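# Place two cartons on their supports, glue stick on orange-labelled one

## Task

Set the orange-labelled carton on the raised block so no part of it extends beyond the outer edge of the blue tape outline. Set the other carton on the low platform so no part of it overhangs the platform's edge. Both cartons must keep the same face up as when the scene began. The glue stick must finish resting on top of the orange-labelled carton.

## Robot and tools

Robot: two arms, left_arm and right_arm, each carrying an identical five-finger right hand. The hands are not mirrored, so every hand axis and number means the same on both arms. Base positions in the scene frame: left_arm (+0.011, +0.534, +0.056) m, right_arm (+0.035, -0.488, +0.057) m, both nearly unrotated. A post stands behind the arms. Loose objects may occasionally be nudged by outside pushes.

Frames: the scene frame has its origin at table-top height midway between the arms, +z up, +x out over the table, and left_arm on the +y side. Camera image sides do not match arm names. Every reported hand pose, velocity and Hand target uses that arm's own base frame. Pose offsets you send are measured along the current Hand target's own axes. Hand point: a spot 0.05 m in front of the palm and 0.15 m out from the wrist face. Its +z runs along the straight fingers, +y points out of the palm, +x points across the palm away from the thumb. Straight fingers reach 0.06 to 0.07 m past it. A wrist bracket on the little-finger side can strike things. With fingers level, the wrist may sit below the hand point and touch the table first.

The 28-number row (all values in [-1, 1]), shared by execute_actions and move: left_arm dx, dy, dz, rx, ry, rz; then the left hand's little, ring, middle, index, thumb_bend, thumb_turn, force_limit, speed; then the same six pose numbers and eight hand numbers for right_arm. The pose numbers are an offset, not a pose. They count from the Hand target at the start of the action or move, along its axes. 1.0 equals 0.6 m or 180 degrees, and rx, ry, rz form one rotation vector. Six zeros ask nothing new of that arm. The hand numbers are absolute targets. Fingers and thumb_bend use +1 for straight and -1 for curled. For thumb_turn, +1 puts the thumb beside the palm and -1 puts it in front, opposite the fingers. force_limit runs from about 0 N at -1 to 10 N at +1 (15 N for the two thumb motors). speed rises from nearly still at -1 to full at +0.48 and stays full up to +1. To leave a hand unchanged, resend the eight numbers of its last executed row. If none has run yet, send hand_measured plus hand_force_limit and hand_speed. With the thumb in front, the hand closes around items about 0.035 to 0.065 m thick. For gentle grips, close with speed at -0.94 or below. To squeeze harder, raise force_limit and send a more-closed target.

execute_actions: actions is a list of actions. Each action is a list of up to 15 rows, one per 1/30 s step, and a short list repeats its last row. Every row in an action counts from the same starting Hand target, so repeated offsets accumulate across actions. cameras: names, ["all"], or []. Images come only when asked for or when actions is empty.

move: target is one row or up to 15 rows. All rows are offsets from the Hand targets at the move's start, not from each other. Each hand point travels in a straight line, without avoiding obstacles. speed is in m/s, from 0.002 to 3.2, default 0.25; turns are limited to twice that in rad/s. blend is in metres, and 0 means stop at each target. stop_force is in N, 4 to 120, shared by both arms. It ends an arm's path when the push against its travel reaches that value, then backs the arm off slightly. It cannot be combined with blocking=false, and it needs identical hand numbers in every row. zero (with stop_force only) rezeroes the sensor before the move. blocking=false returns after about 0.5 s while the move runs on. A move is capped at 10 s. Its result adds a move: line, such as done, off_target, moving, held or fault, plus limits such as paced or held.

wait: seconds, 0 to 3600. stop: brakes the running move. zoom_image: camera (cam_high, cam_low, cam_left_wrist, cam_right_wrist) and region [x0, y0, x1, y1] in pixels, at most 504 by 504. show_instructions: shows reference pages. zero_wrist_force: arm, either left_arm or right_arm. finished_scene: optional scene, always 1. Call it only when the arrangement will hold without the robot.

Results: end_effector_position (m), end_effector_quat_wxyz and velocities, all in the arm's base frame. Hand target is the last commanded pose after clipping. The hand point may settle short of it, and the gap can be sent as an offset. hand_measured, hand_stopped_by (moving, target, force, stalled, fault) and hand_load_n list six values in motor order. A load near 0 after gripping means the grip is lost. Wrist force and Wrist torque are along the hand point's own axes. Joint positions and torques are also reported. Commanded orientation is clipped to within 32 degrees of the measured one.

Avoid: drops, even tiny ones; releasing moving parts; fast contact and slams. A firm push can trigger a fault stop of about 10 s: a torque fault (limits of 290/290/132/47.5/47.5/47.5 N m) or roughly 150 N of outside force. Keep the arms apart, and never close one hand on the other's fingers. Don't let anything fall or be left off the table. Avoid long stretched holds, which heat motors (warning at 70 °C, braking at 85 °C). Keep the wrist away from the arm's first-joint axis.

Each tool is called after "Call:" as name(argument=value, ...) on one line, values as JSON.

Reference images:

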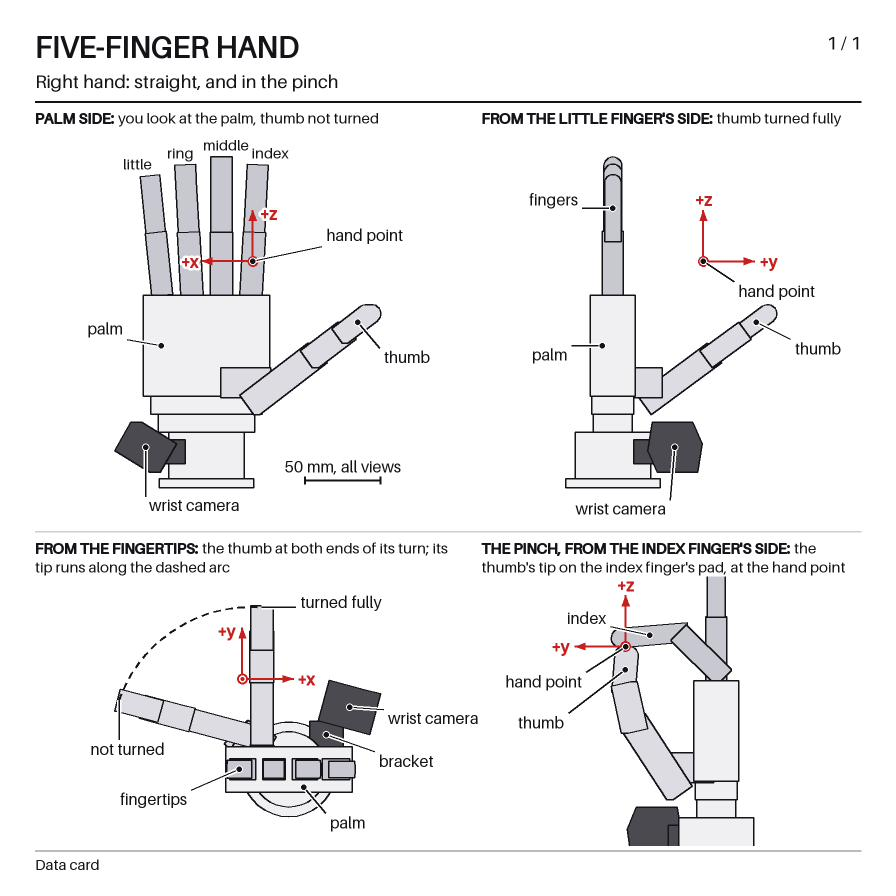

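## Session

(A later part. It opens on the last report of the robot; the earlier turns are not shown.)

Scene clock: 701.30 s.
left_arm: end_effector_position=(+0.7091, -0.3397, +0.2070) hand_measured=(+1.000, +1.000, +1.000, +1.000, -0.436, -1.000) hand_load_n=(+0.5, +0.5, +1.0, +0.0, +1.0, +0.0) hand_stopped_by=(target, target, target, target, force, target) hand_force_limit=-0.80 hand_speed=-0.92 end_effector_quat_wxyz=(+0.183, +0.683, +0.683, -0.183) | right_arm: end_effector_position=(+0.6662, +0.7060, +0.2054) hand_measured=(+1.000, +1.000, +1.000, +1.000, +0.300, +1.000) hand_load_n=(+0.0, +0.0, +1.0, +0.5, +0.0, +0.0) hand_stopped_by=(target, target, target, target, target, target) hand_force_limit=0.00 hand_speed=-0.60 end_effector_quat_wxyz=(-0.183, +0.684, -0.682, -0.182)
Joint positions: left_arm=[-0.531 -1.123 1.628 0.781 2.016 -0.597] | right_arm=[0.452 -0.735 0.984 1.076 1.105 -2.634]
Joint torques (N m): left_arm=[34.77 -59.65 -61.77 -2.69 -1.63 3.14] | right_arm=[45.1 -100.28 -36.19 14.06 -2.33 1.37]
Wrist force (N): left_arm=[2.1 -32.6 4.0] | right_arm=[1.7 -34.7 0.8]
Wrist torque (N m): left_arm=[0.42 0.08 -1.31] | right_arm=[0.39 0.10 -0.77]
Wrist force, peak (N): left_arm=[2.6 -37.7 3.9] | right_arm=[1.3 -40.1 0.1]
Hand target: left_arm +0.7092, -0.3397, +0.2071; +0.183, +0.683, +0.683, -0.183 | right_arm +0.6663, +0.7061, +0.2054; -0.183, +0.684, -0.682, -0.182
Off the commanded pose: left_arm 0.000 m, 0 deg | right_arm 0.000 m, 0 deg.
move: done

Call:
move(target=[[0.001,0.00183,-0.0006,-0.01167,0,-0.0202, 1,1,1,1,-0.7,-1,-0.8,-0.92,0.001,0.00183,-0.0006,-0.01167,0,-0.0202,1,1,1,1,0.3,1,0,-0.6],[0.0021,0.00358,-0.00122,-0.02333,0,-0.04041, 1,1,1,1,-0.7,-1,-0.8,-0.92,0.0021,0.00358,-0.00122,-0.02333,0,-0.04041,1,1,1,1,0.3,1,0,-0.6]], speed=0.03, blend=0.01, cameras=["all"])

Call:
zoom_image(camera="cam_high", region=[310, 140, 440, 290])

Call:
zoom_image(camera="cam_low", region=[310, 130, 480, 300])

Call:
zoom_image(camera="cam_right_wrist", region=[220, 80, 470, 330])

Call:
zoom_image(camera="cam_left_wrist", region=[200, 60, 500, 360])

Scene clock: 713.00 s.
left_arm: end_effector_position=(+0.7113, -0.3382, +0.2071) hand_measured=(+1.000, +1.000, +1.000, +1.000, -0.436, -1.000) hand_load_n=(+0.5, +0.5, +1.0, +0.0, +1.0, +0.0) hand_stopped_by=(target, target, target, target, force, target) hand_force_limit=-0.80 hand_speed=-0.92 end_effector_quat_wxyz=(+0.196, +0.631, +0.731, -0.169) | right_arm: end_effector_position=(+0.6642, +0.7046, +0.2054) hand_measured=(+1.000, +1.000, +1.000, +1.000, +0.300, +1.000) hand_load_n=(+0.0, +0.0, +1.0, +0.5, +0.0, +0.0) hand_stopped_by=(target, target, target, target, target, target) hand_force_limit=0.00 hand_speed=-0.60 end_effector_quat_wxyz=(-0.169, +0.732, -0.630, -0.195)
Joint positions: left_arm=[-0.56 -1.16 1.666 0.706 1.961 -0.778] | right_arm=[0.451 -0.684 0.905 1.178 1.075 -2.797]
Joint torques (N m): left_arm=[-0.56 -77.28 -38.74 -7.14 -8.46 -2.85] | right_arm=[41.37 -102.1 -36.65 15.35 -8.89 -2.98]
Wrist force (N): left_arm=[1.8 -35.3 3.5] | right_arm=[1.2 -36.9 -0.3]
Wrist torque (N m): left_arm=[0.36 -0.07 -1.23] | right_arm=[0.56 -0.10 -0.39]
Wrist force, peak (N): left_arm=[3.1 -40.6 4.0] | right_arm=[2.2 -42.4 -0.1]
Hand target: left_arm +0.7113, -0.3382, +0.2071; +0.196, +0.631, +0.731, -0.169 | right_arm +0.6641, +0.7046, +0.2054; -0.169, +0.732, -0.630, -0.195
Off the commanded pose: left_arm 0.000 m, 0 deg | right_arm 0.000 m, 0 deg.
move: done

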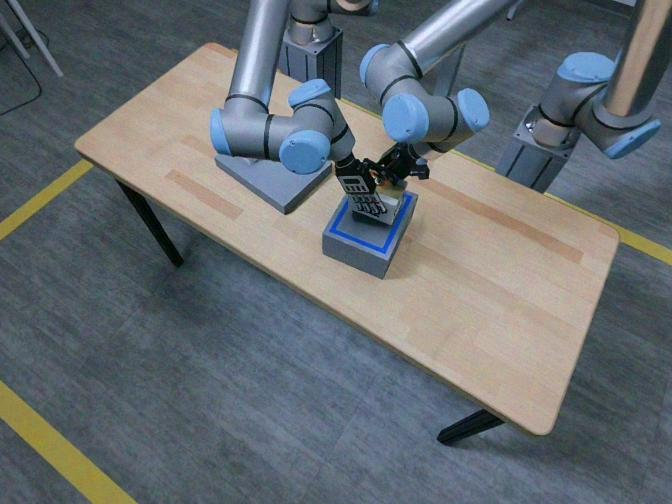

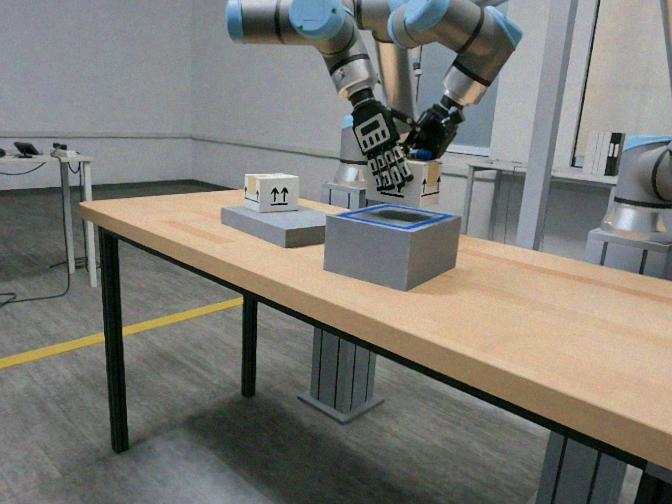

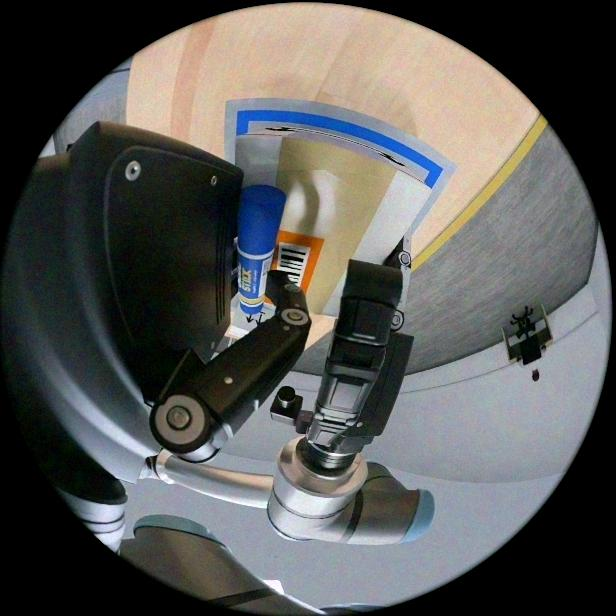

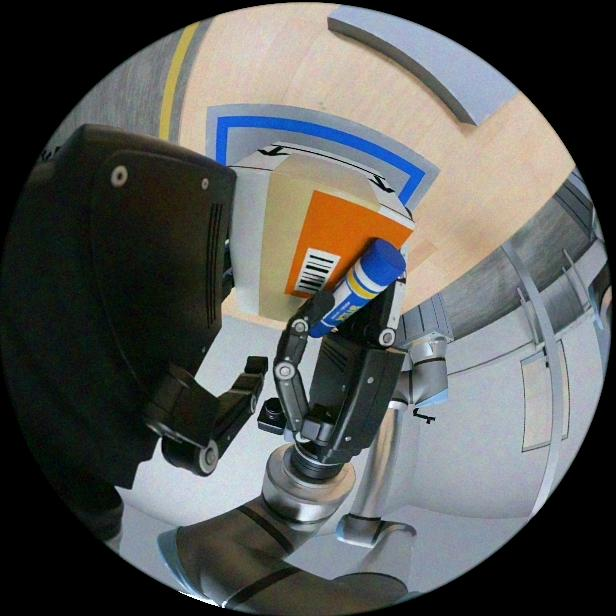

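Scaled by 3.360 from the camera's image (finer frame: 960x720).

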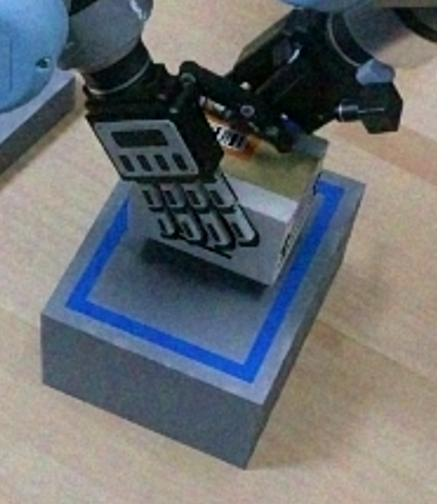

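Scaled by 2.965 from the camera's image (finer frame: 960x720).

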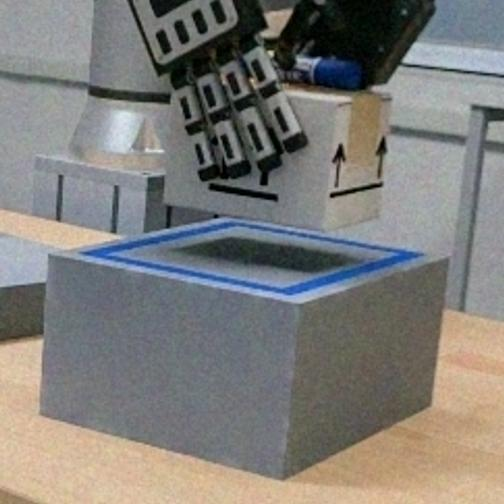

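Scaled by 2.016 from the camera's image (finer frame: 880x880).

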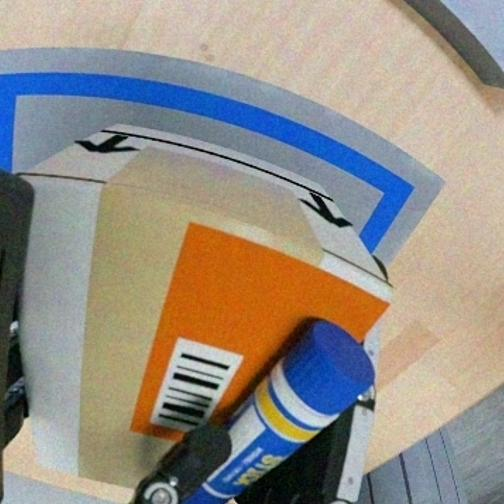

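Scaled by 1.680 from the camera's image (finer frame: 880x880).

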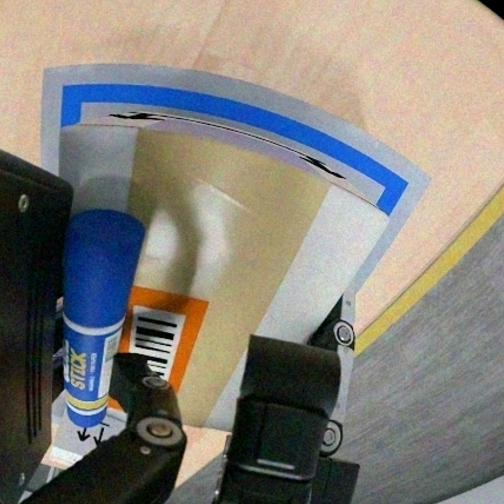

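Call:
move(target=[0.02,0,0.03464,0,0,0, 1,1,1,1,-0.7,-1,-0.8,-0.92,0.02,0,0.03464,0,0,0,1,1,1,1,0.3,1,0,-0.6], speed=0.03, stop_force=8, cameras=["all"])

Call:
zoom_image(camera="cam_high", region=[320, 160, 430, 280])

Call:
zoom_image(camera="cam_low", region=[310, 130, 480, 300])

Call:
zoom_image(camera="cam_right_wrist", region=[200, 60, 450, 310])

Call:
zoom_image(camera="cam_left_wrist", region=[200, 60, 450, 310])

Scene clock: 734.67 s.
left_arm: end_effector_position=(+0.7113, -0.3382, +0.1831) hand_measured=(+1.000, +1.000, +1.000, +1.000, -0.436, -1.000) hand_load_n=(+0.5, +0.5, +1.0, +0.0, +1.0, +0.0) hand_stopped_by=(target, target, target, target, force, target) hand_force_limit=-0.80 hand_speed=-0.92 end_effector_quat_wxyz=(+0.196, +0.631, +0.731, -0.169) | right_arm: end_effector_position=(+0.6641, +0.7046, +0.1814) hand_measured=(+1.000, +1.000, +1.000, +1.000, +0.300, +1.000) hand_load_n=(+0.0, +0.5, +1.0, +0.5, +0.0, +0.0) hand_stopped_by=(target, target, target, target, target, target) hand_force_limit=0.00 hand_speed=-0.60 end_effector_quat_wxyz=(-0.169, +0.732, -0.630, -0.195)
Joint positions: left_arm=[-0.56 -1.14 1.685 0.667 1.961 -0.778] | right_arm=[0.451 -0.672 0.927 1.145 1.075 -2.797]
Joint torques (N m): left_arm=[-3.35 -56.47 -39.58 -7.83 -6.81 -2.54] | right_arm=[10.11 -101.21 -10.49 10.85 -7.56 -0.38]
Wrist force (N): left_arm=[2.8 -38.6 4.7] | right_arm=[2.4 -39.6 0.4]
Wrist torque (N m): left_arm=[0.36 -0.03 -1.36] | right_arm=[0.57 -0.07 -0.42]
Wrist force, peak (N): left_arm=[2.5 -38.8 4.3] | right_arm=[2.3 -40.4 0.1]
Hand target: left_arm +0.7113, -0.3382, +0.1831; +0.196, +0.631, +0.731, -0.169 | right_arm +0.6642, +0.7046, +0.1814; -0.169, +0.732, -0.630, -0.195
Off the commanded pose: left_arm 0.000 m, 0 deg | right_arm 0.000 m, 0 deg.
move: done

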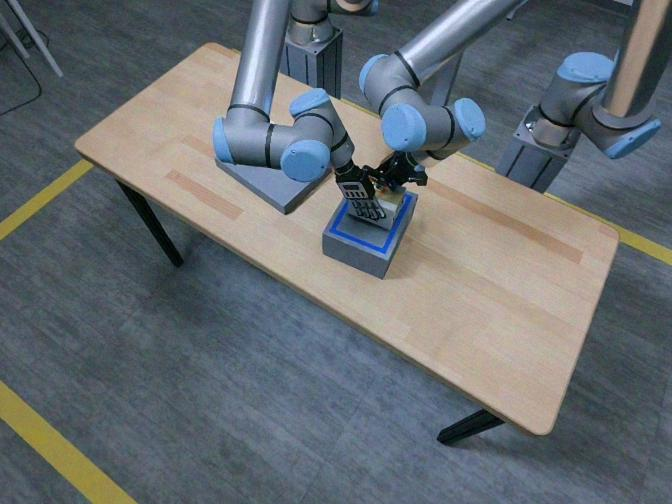

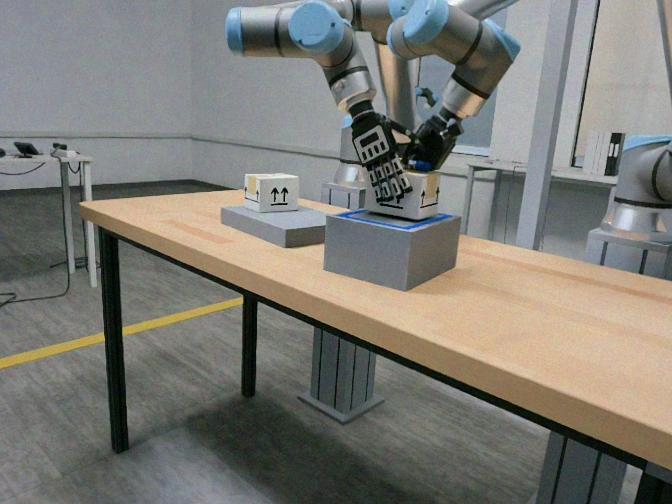

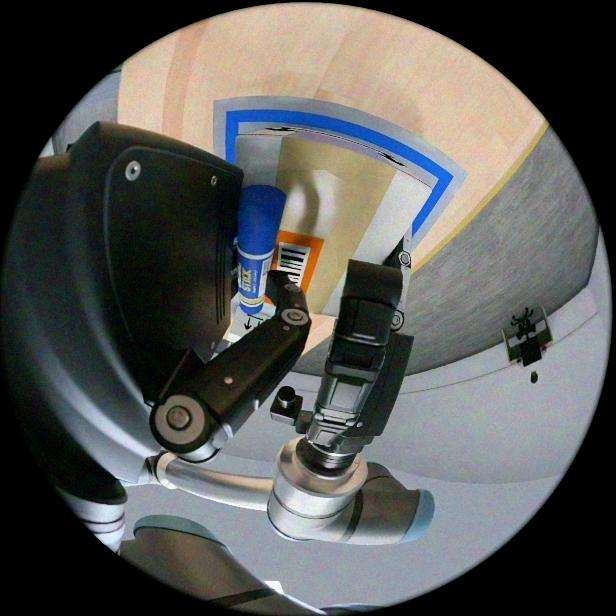

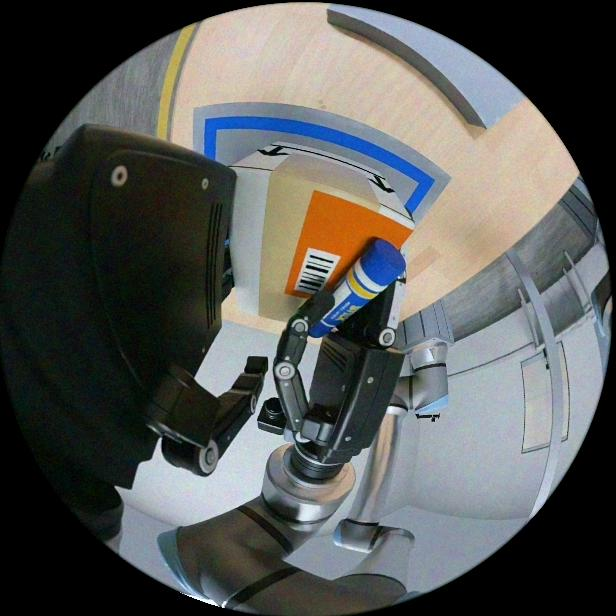

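Scaled by 4.200 from the camera's image (finer frame: 960x720).

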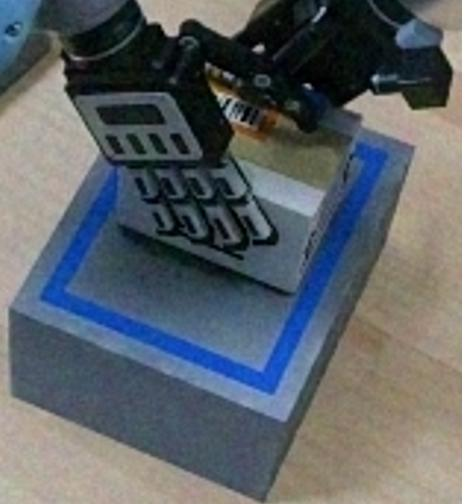

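Scaled by 2.965 from the camera's image (finer frame: 960x720).

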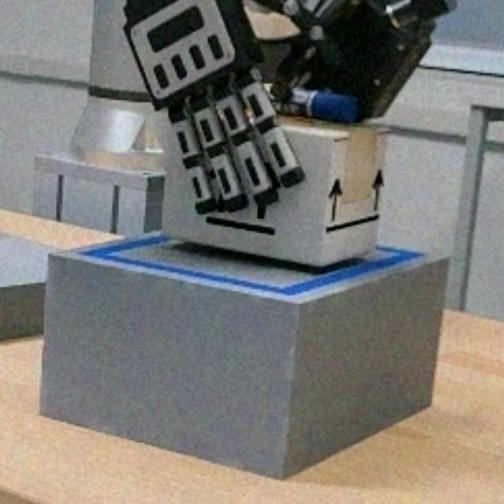

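Scaled by 2.016 from the camera's image (finer frame: 880x880).

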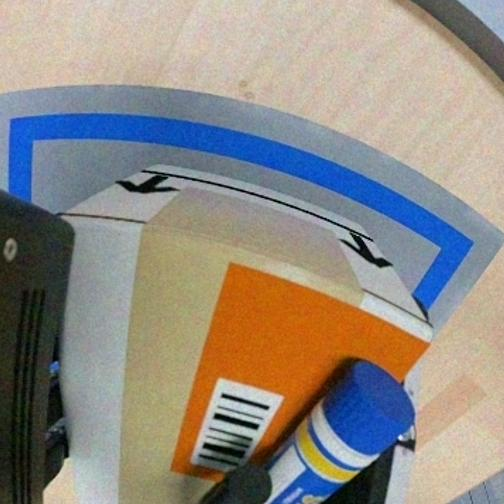

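Scaled by 2.016 from the camera's image (finer frame: 880x880).

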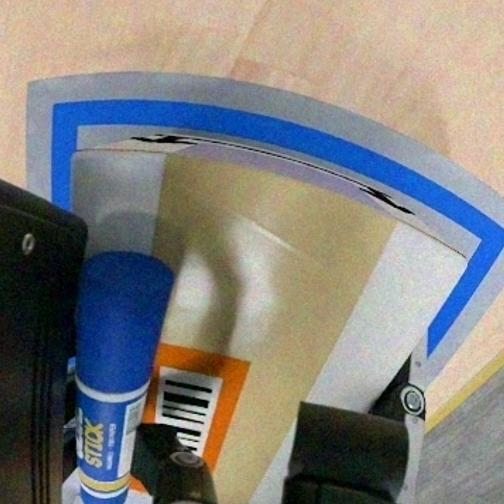

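Call:
move(target=[0.0125,0,0.02165,0,0,0, 1,1,1,1,-0.7,-1,-0.8,-0.92,0.0125,0,0.02165,0,0,0,1,1,1,1,0.3,1,0,-0.6], speed=0.01, stop_force=6, cameras=["all"])

Call:
zoom_image(camera="cam_high", region=[320, 160, 430, 280])

Call:
zoom_image(camera="cam_low", region=[310, 130, 480, 300])

Scene clock: 746.20 s.
left_arm: end_effector_position=(+0.7113, -0.3382, +0.1762) hand_measured=(+1.000, +1.000, +1.000, +1.000, -0.436, -1.000) hand_load_n=(+0.5, +0.5, +1.0, +0.0, +1.0, +0.0) hand_stopped_by=(target, target, target, target, force, target) hand_force_limit=-0.80 hand_speed=-0.92 end_effector_quat_wxyz=(+0.196, +0.631, +0.731, -0.169) | right_arm: end_effector_position=(+0.6642, +0.7046, +0.1747) hand_measured=(+1.000, +1.000, +1.000, +1.000, +0.300, +1.000) hand_load_n=(+0.0, +0.5, +1.0, +1.0, +0.0, +0.0) hand_stopped_by=(target, target, target, target, target, target) hand_force_limit=0.00 hand_speed=-0.60 end_effector_quat_wxyz=(-0.169, +0.732, -0.630, -0.195)
Joint positions: left_arm=[-0.56 -1.134 1.69 0.656 1.961 -0.778] | right_arm=[0.451 -0.668 0.932 1.136 1.075 -2.797]
Joint torques (N m): left_arm=[12.02 -79.74 -65.49 -2.73 -7.65 -1.68] | right_arm=[13.15 -119.05 -30.87 15.35 -6.59 -0.95]
Wrist force (N): left_arm=[1.3 -35.5 4.4] | right_arm=[-1.9 -39.0 -3.2]
Wrist torque (N m): left_arm=[0.31 0.09 -1.21] | right_arm=[0.74 -0.13 -0.53]
Wrist force, peak (N): left_arm=[-6.7 -42.0 -3.5] | right_arm=[2.5 -40.2 0.5]
Hand target: left_arm +0.7113, -0.3382, +0.1762; +0.196, +0.631, +0.731, -0.169 (not the last commanded pose) | right_arm +0.6642, +0.7046, +0.1747; -0.169, +0.732, -0.630, -0.195 (not the last commanded pose)
Off the commanded pose: left_arm 0.008 m, 0 deg | right_arm 0.008 m, 0 deg.
move: contact (left_arm, right_arm)

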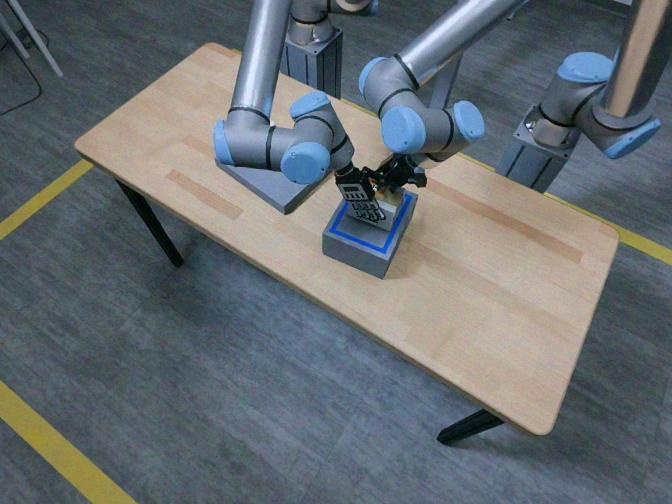

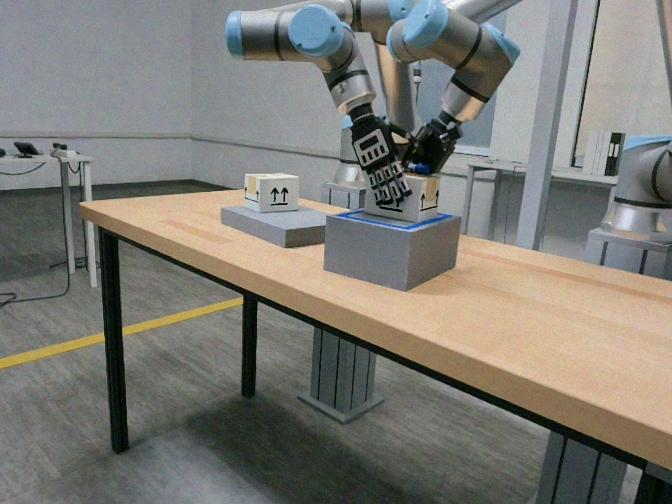

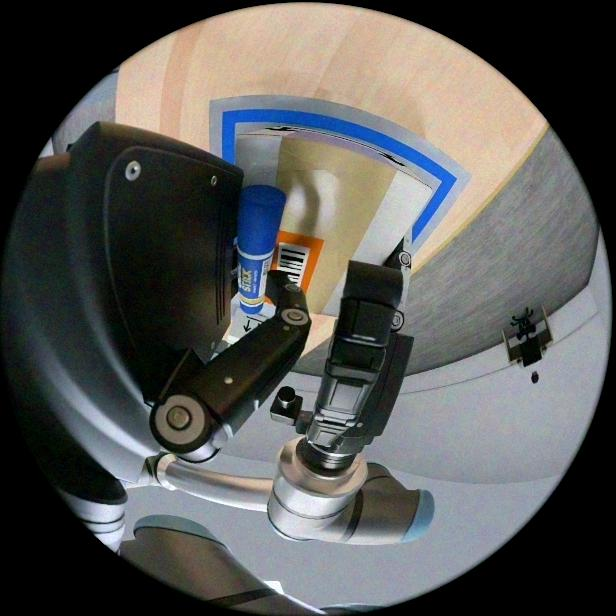

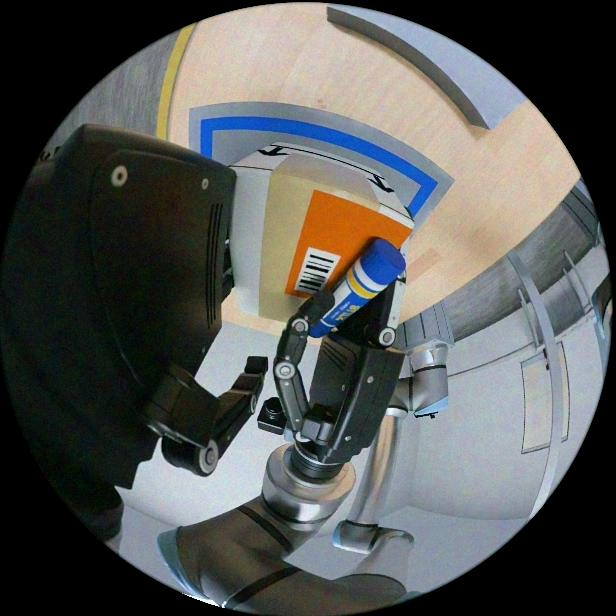

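Scaled by 4.200 from the camera's image (finer frame: 960x720).

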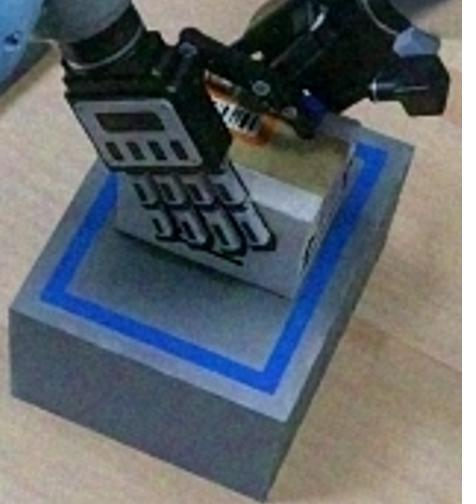

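Scaled by 2.965 from the camera's image (finer frame: 960x720).

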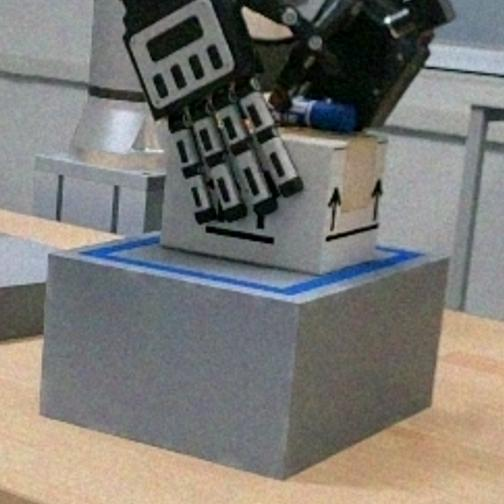

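Call:
move(target=[0,-0.0037,0,0,0,0, 1,1,1,1,-0.7,-1,-0.8,-0.92,0,-0.0037,0,0,0,0,1,1,1,1,0.3,1,0,-0.6], speed=0.005)

Scene clock: 755.93 s.
left_arm: end_effector_position=(+0.7093, -0.3385, +0.1763) hand_measured=(+1.000, +1.000, +1.000, +1.000, -0.436, -1.000) hand_load_n=(+0.0, +0.0, +0.0, +0.0, +1.0, +0.0) hand_stopped_by=(target, target, target, target, force, target) hand_force_limit=-0.80 hand_speed=-0.92 end_effector_quat_wxyz=(+0.196, +0.631, +0.731, -0.169) | right_arm: end_effector_position=(+0.6662, +0.7050, +0.1747) hand_measured=(+1.000, +1.000, +1.000, +1.000, +0.300, +1.000) hand_load_n=(+0.0, +0.0, +0.0, +0.0, +0.0, +0.0) hand_stopped_by=(target, target, target, target, target, target) hand_force_limit=0.00 hand_speed=-0.60 end_effector_quat_wxyz=(-0.169, +0.732, -0.630, -0.195)
Joint positions: left_arm=[-0.562 -1.137 1.694 0.654 1.96 -0.781] | right_arm=[0.45 -0.665 0.925 1.14 1.075 -2.798]
Joint torques (N m): left_arm=[-16.82 -74.57 -20.8 0.87 -1.49 -2.38] | right_arm=[-17.96 -104.28 -47.34 5.93 -4.13 -2.66]
Wrist force (N): left_arm=[-1.8 -0.7 1.3] | right_arm=[-0.3 0.7 0.9]
Wrist torque (N m): left_arm=[-0.24 0.29 -0.13] | right_arm=[0.02 -0.05 0.16]
Wrist force, peak (N): left_arm=[2.5 -36.7 5.9] | right_arm=[-1.4 -39.6 -3.2]
Hand target: left_arm +0.7091, -0.3385, +0.1762; +0.196, +0.631, +0.731, -0.169 | right_arm +0.6664, +0.7049, +0.1747; -0.169, +0.732, -0.630, -0.195
Off the commanded pose: left_arm 0.000 m, 0 deg | right_arm 0.000 m, 0 deg.
move: done

Call:
move(target=[0,0,0,0,0,0, 1,1,1,1,-0.7,-1,-0.8,-0.92,0,-0.1,0,0,0,0,1,1,1,1,0.3,1,0,-0.6], speed=0.05)

Call:
move(target=[0,0,0,0,0,0, 1,1,1,1,0.1,-1,-0.8,-0.9,0,0,0,0,0,0,1,1,1,1,0.3,1,0,-0.6], cameras=["all"])

Call:
zoom_image(camera="cam_left_wrist", region=[180, 80, 500, 400])

Call:
zoom_image(camera="cam_right_wrist", region=[220, 100, 520, 400])

Scene clock: 764.13 s.
left_arm: end_effector_position=(+0.7091, -0.3385, +0.1762) hand_measured=(+1.000, +1.000, +1.000, +1.000, -0.436, -1.000) hand_load_n=(+0.0, +0.0, +0.0, +0.0, +1.0, +0.5) hand_stopped_by=(target, target, target, target, force, target) hand_force_limit=-0.80 hand_speed=-0.92 end_effector_quat_wxyz=(+0.196, +0.631, +0.731, -0.169) | right_arm: end_effector_position=(+0.7256, +0.7138, +0.1748) hand_measured=(+1.000, +1.000, +1.000, +1.000, +0.300, +1.000) hand_load_n=(+0.0, +0.0, +0.0, +0.0, +0.0, +0.0) hand_stopped_by=(target, target, target, target, target, target) hand_force_limit=0.00 hand_speed=-0.60 end_effector_quat_wxyz=(-0.169, +0.732, -0.630, -0.195)
Joint positions: left_arm=[-0.562 -1.137 1.695 0.653 1.96 -0.781] | right_arm=[0.432 -0.544 0.698 1.257 1.072 -2.818]
Joint torques (N m): left_arm=[-20.44 -75.49 -20.56 1.14 -1.63 -2.73] | right_arm=[-19.8 -109.61 -47.45 5.76 -4.83 -1.99]
Wrist force (N): left_arm=[-2.0 -0.6 1.1] | right_arm=[0.0 1.2 1.0]
Wrist torque (N m): left_arm=[-0.23 0.30 -0.13] | right_arm=[0.17 -0.06 0.13]
Wrist force, peak (N): left_arm=[-1.9 -0.6 1.5] | right_arm=[-0.7 1.3 1.0]
Hand target: left_arm +0.7091, -0.3385, +0.1762; +0.196, +0.631, +0.731, -0.169 | right_arm +0.7257, +0.7138, +0.1748; -0.169, +0.732, -0.630, -0.195
Off the commanded pose: left_arm 0.000 m, 0 deg | right_arm 0.000 m, 0 deg.
move: done

Scene clock: 768.10 s.
left_arm: end_effector_position=(+0.7091, -0.3385, +0.1762) hand_measured=(+1.000, +1.000, +1.000, +1.000, +0.100, -1.000) hand_load_n=(+0.0, +0.0, +0.0, +0.0, +0.0, -0.5) hand_stopped_by=(target, target, target, target, target, target) hand_force_limit=-0.80 hand_speed=-0.90 end_effector_quat_wxyz=(+0.196, +0.631, +0.731, -0.169) | right_arm: end_effector_position=(+0.7257, +0.7138, +0.1748) hand_measured=(+1.000, +1.000, +1.000, +1.000, +0.300, +1.000) hand_load_n=(+0.0, +0.0, +0.0, +0.0, +0.0, +0.0) hand_stopped_by=(target, target, target, target, target, target) hand_force_limit=0.00 hand_speed=-0.60 end_effector_quat_wxyz=(-0.169, +0.732, -0.630, -0.195)
Joint positions: left_arm=[-0.562 -1.137 1.695 0.653 1.96 -0.781] | right_arm=[0.432 -0.544 0.698 1.257 1.072 -2.818]
Joint torques (N m): left_arm=[-20.81 -73.05 -22 1.38 -1.2 -2.42] | right_arm=[-20.3 -113.39 -48.42 6.63 -1.84 -2.65]
Wrist force (N): left_arm=[-1.8 -0.5 1.2] | right_arm=[0.0 0.6 0.8]
Wrist torque (N m): left_arm=[-0.19 0.26 -0.12] | right_arm=[0.11 -0.04 0.11]
Wrist force, peak (N): left_arm=[-2.2 -0.5 1.5] | right_arm=[-0.6 0.9 1.6]
Hand target: left_arm +0.7091, -0.3385, +0.1762; +0.196, +0.631, +0.731, -0.169 | right_arm +0.7257, +0.7138, +0.1748; -0.169, +0.732, -0.630, -0.195
Off the commanded pose: left_arm 0.000 m, 0 deg | right_arm 0.000 m, 0 deg.
move: done

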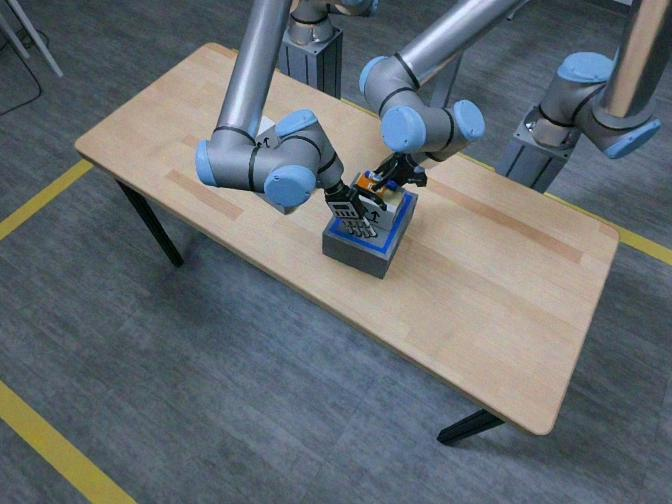

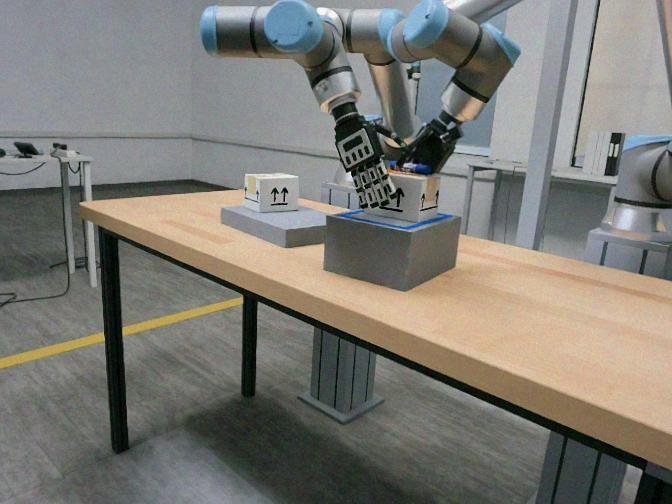

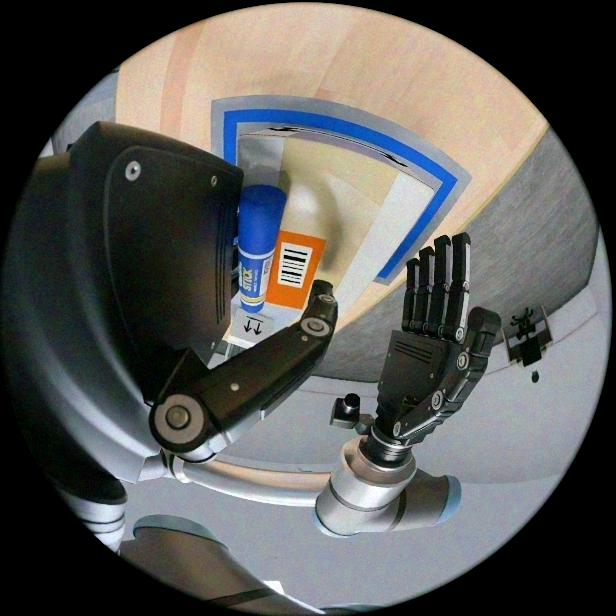

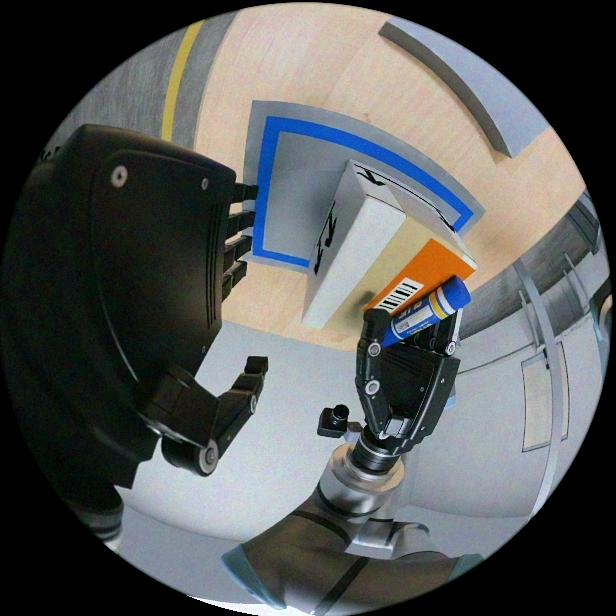

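Scaled by 1.575 from the camera's image (finer frame: 880x880).

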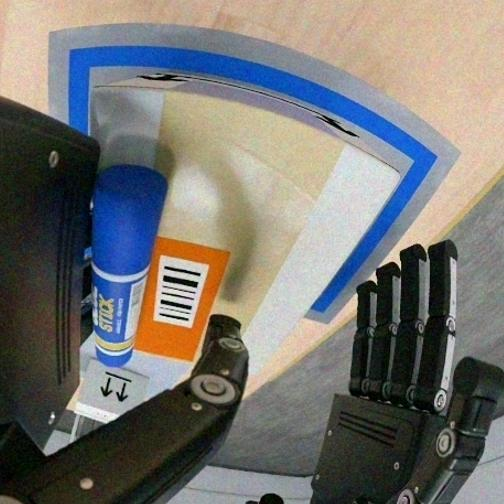

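Scaled by 1.680 from the camera's image (finer frame: 880x880).

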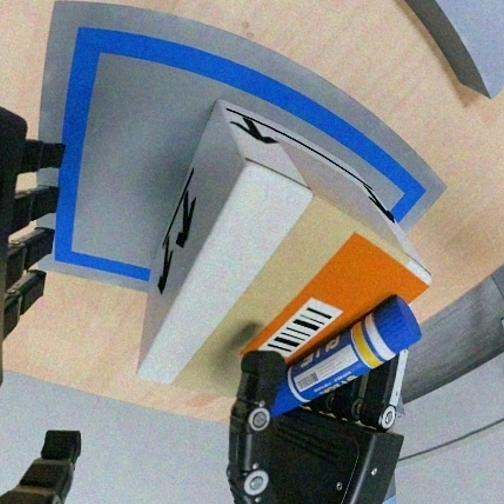

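Call:
move(target=[0,0,0,0,0,0, 1,1,1,1,1,-1,-0.8,-0.7,0,0,0,0,0,0,1,1,1,1,0.3,1,0,-0.6])

Call:
move(target=[0,-0.01,0,0,0,0, 1,1,1,1,1,-1,-0.8,-0.7,0,0,0,0,0,0,1,1,1,1,0.3,1,0,-0.6], speed=0.01, cameras=["all"])

Call:
zoom_image(camera="cam_left_wrist", region=[180, 80, 500, 400])

Call:
zoom_image(camera="cam_right_wrist", region=[220, 100, 520, 400])

Scene clock: 783.97 s.
left_arm: end_effector_position=(+0.7091, -0.3385, +0.1762) hand_measured=(+1.000, +1.000, +1.000, +1.000, +1.000, -1.000) hand_load_n=(+0.0, +0.0, +0.0, +0.0, +0.0, +0.0) hand_stopped_by=(target, target, target, target, target, target) hand_force_limit=-0.80 hand_speed=-0.70 end_effector_quat_wxyz=(+0.196, +0.631, +0.731, -0.169) | right_arm: end_effector_position=(+0.7257, +0.7138, +0.1748) hand_measured=(+1.000, +1.000, +1.000, +1.000, +0.300, +1.000) hand_load_n=(+0.0, +0.0, +0.0, +0.0, +0.0, +0.0) hand_stopped_by=(target, target, target, target, target, target) hand_force_limit=0.00 hand_speed=-0.60 end_effector_quat_wxyz=(-0.169, +0.732, -0.630, -0.195)
Joint positions: left_arm=[-0.562 -1.137 1.695 0.653 1.96 -0.781] | right_arm=[0.432 -0.544 0.698 1.257 1.072 -2.818]
Joint torques (N m): left_arm=[-17.21 -74.94 -22.8 1.31 -1.11 -2.63] | right_arm=[-19.74 -107.84 -47.68 6.41 1 -2.52]
Wrist force (N): left_arm=[-1.7 -0.7 1.0] | right_arm=[-0.6 0.6 1.1]
Wrist torque (N m): left_arm=[-0.22 0.24 -0.12] | right_arm=[0.08 0.02 0.09]
Wrist force, peak (N): left_arm=[-2.1 -0.9 1.4] | right_arm=[-0.7 1.2 1.4]
Hand target: left_arm +0.7091, -0.3385, +0.1762; +0.196, +0.631, +0.731, -0.169 | right_arm +0.7257, +0.7138, +0.1748; -0.169, +0.732, -0.630, -0.195
Off the commanded pose: left_arm 0.000 m, 0 deg | right_arm 0.000 m, 0 deg.
move: done

Scene clock: 784.87 s.
left_arm: end_effector_position=(+0.7034, -0.3394, +0.1762) hand_measured=(+1.000, +1.000, +1.000, +1.000, +1.000, -1.000) hand_load_n=(+0.0, +0.0, +0.0, +0.5, +0.0, +0.0) hand_stopped_by=(target, target, target, target, target, target) hand_force_limit=-0.80 hand_speed=-0.70 end_effector_quat_wxyz=(+0.196, +0.631, +0.731, -0.169) | right_arm: end_effector_position=(+0.7257, +0.7138, +0.1748) hand_measured=(+1.000, +1.000, +1.000, +1.000, +0.300, +1.000) hand_load_n=(+0.0, +0.0, +0.0, +0.0, +0.0, +0.0) hand_stopped_by=(target, target, target, target, target, target) hand_force_limit=0.00 hand_speed=-0.60 end_effector_quat_wxyz=(-0.169, +0.732, -0.630, -0.195)
Joint positions: left_arm=[-0.568 -1.145 1.706 0.647 1.958 -0.787] | right_arm=[0.432 -0.544 0.698 1.257 1.072 -2.818]
Joint torques (N m): left_arm=[-19.43 -76.41 -20.13 1.17 -1.34 -2.33] | right_arm=[-18.96 -108.81 -47.7 6.13 0.97 -2.37]
Wrist force (N): left_arm=[-1.6 -0.4 1.4] | right_arm=[-0.5 0.7 1.3]
Wrist torque (N m): left_arm=[-0.18 0.23 -0.11] | right_arm=[0.09 0.02 0.08]
Wrist force, peak (N): left_arm=[-1.9 -0.5 1.6] | right_arm=[-0.9 1.0 1.0]
Hand target: left_arm +0.7032, -0.3394, +0.1762; +0.196, +0.631, +0.731, -0.169 | right_arm +0.7257, +0.7138, +0.1748; -0.169, +0.732, -0.630, -0.195
Off the commanded pose: left_arm 0.000 m, 0 deg | right_arm 0.000 m, 0 deg.
move: done

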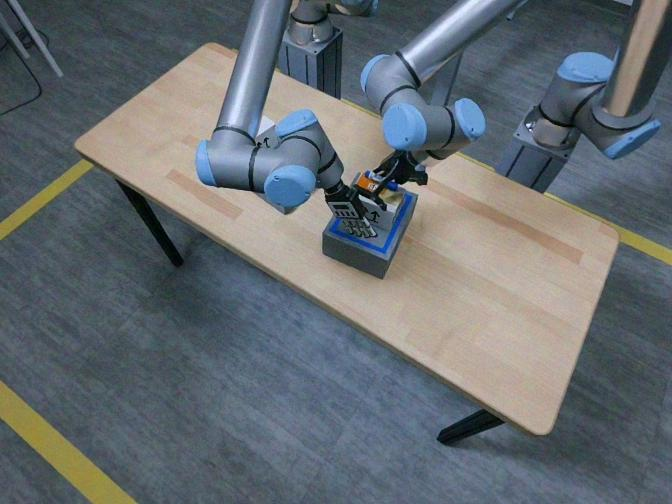

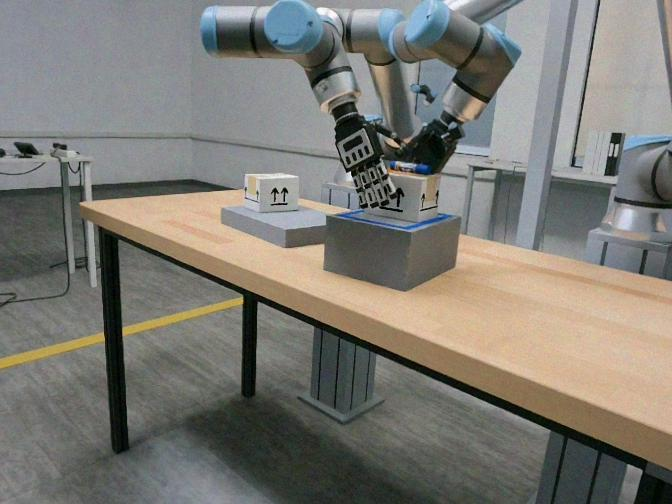

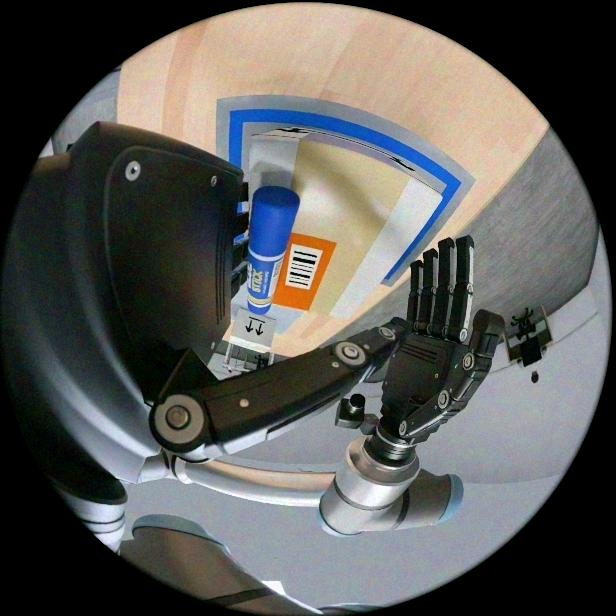

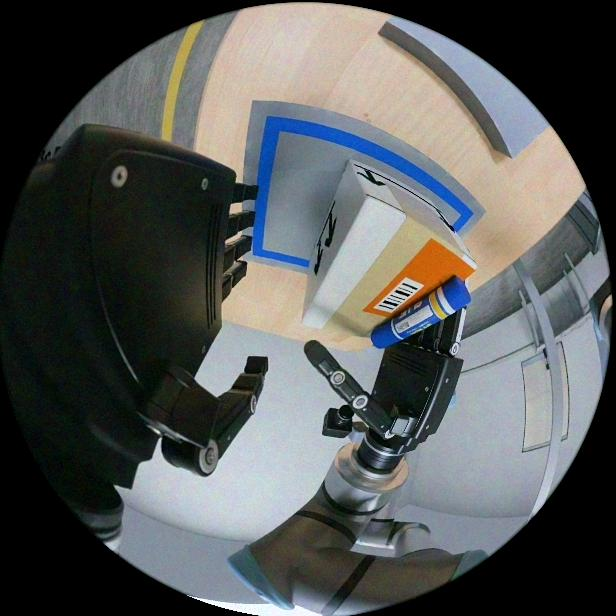

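Scaled by 1.575 from the camera's image (finer frame: 880x880).

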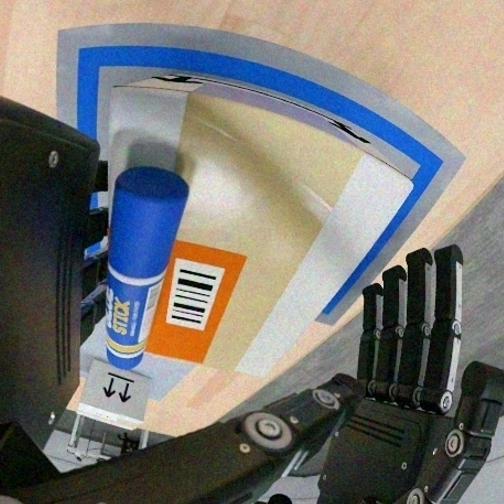

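Scaled by 1.680 from the camera's image (finer frame: 880x880).

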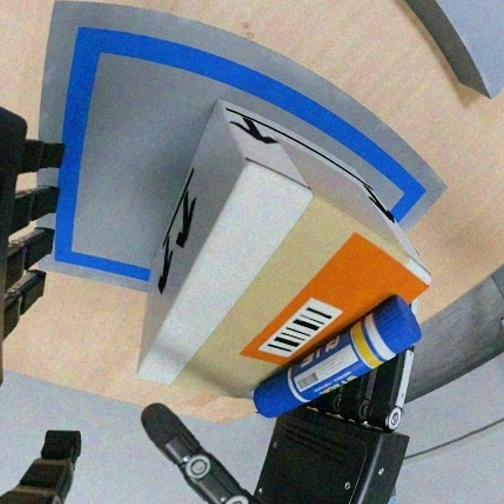

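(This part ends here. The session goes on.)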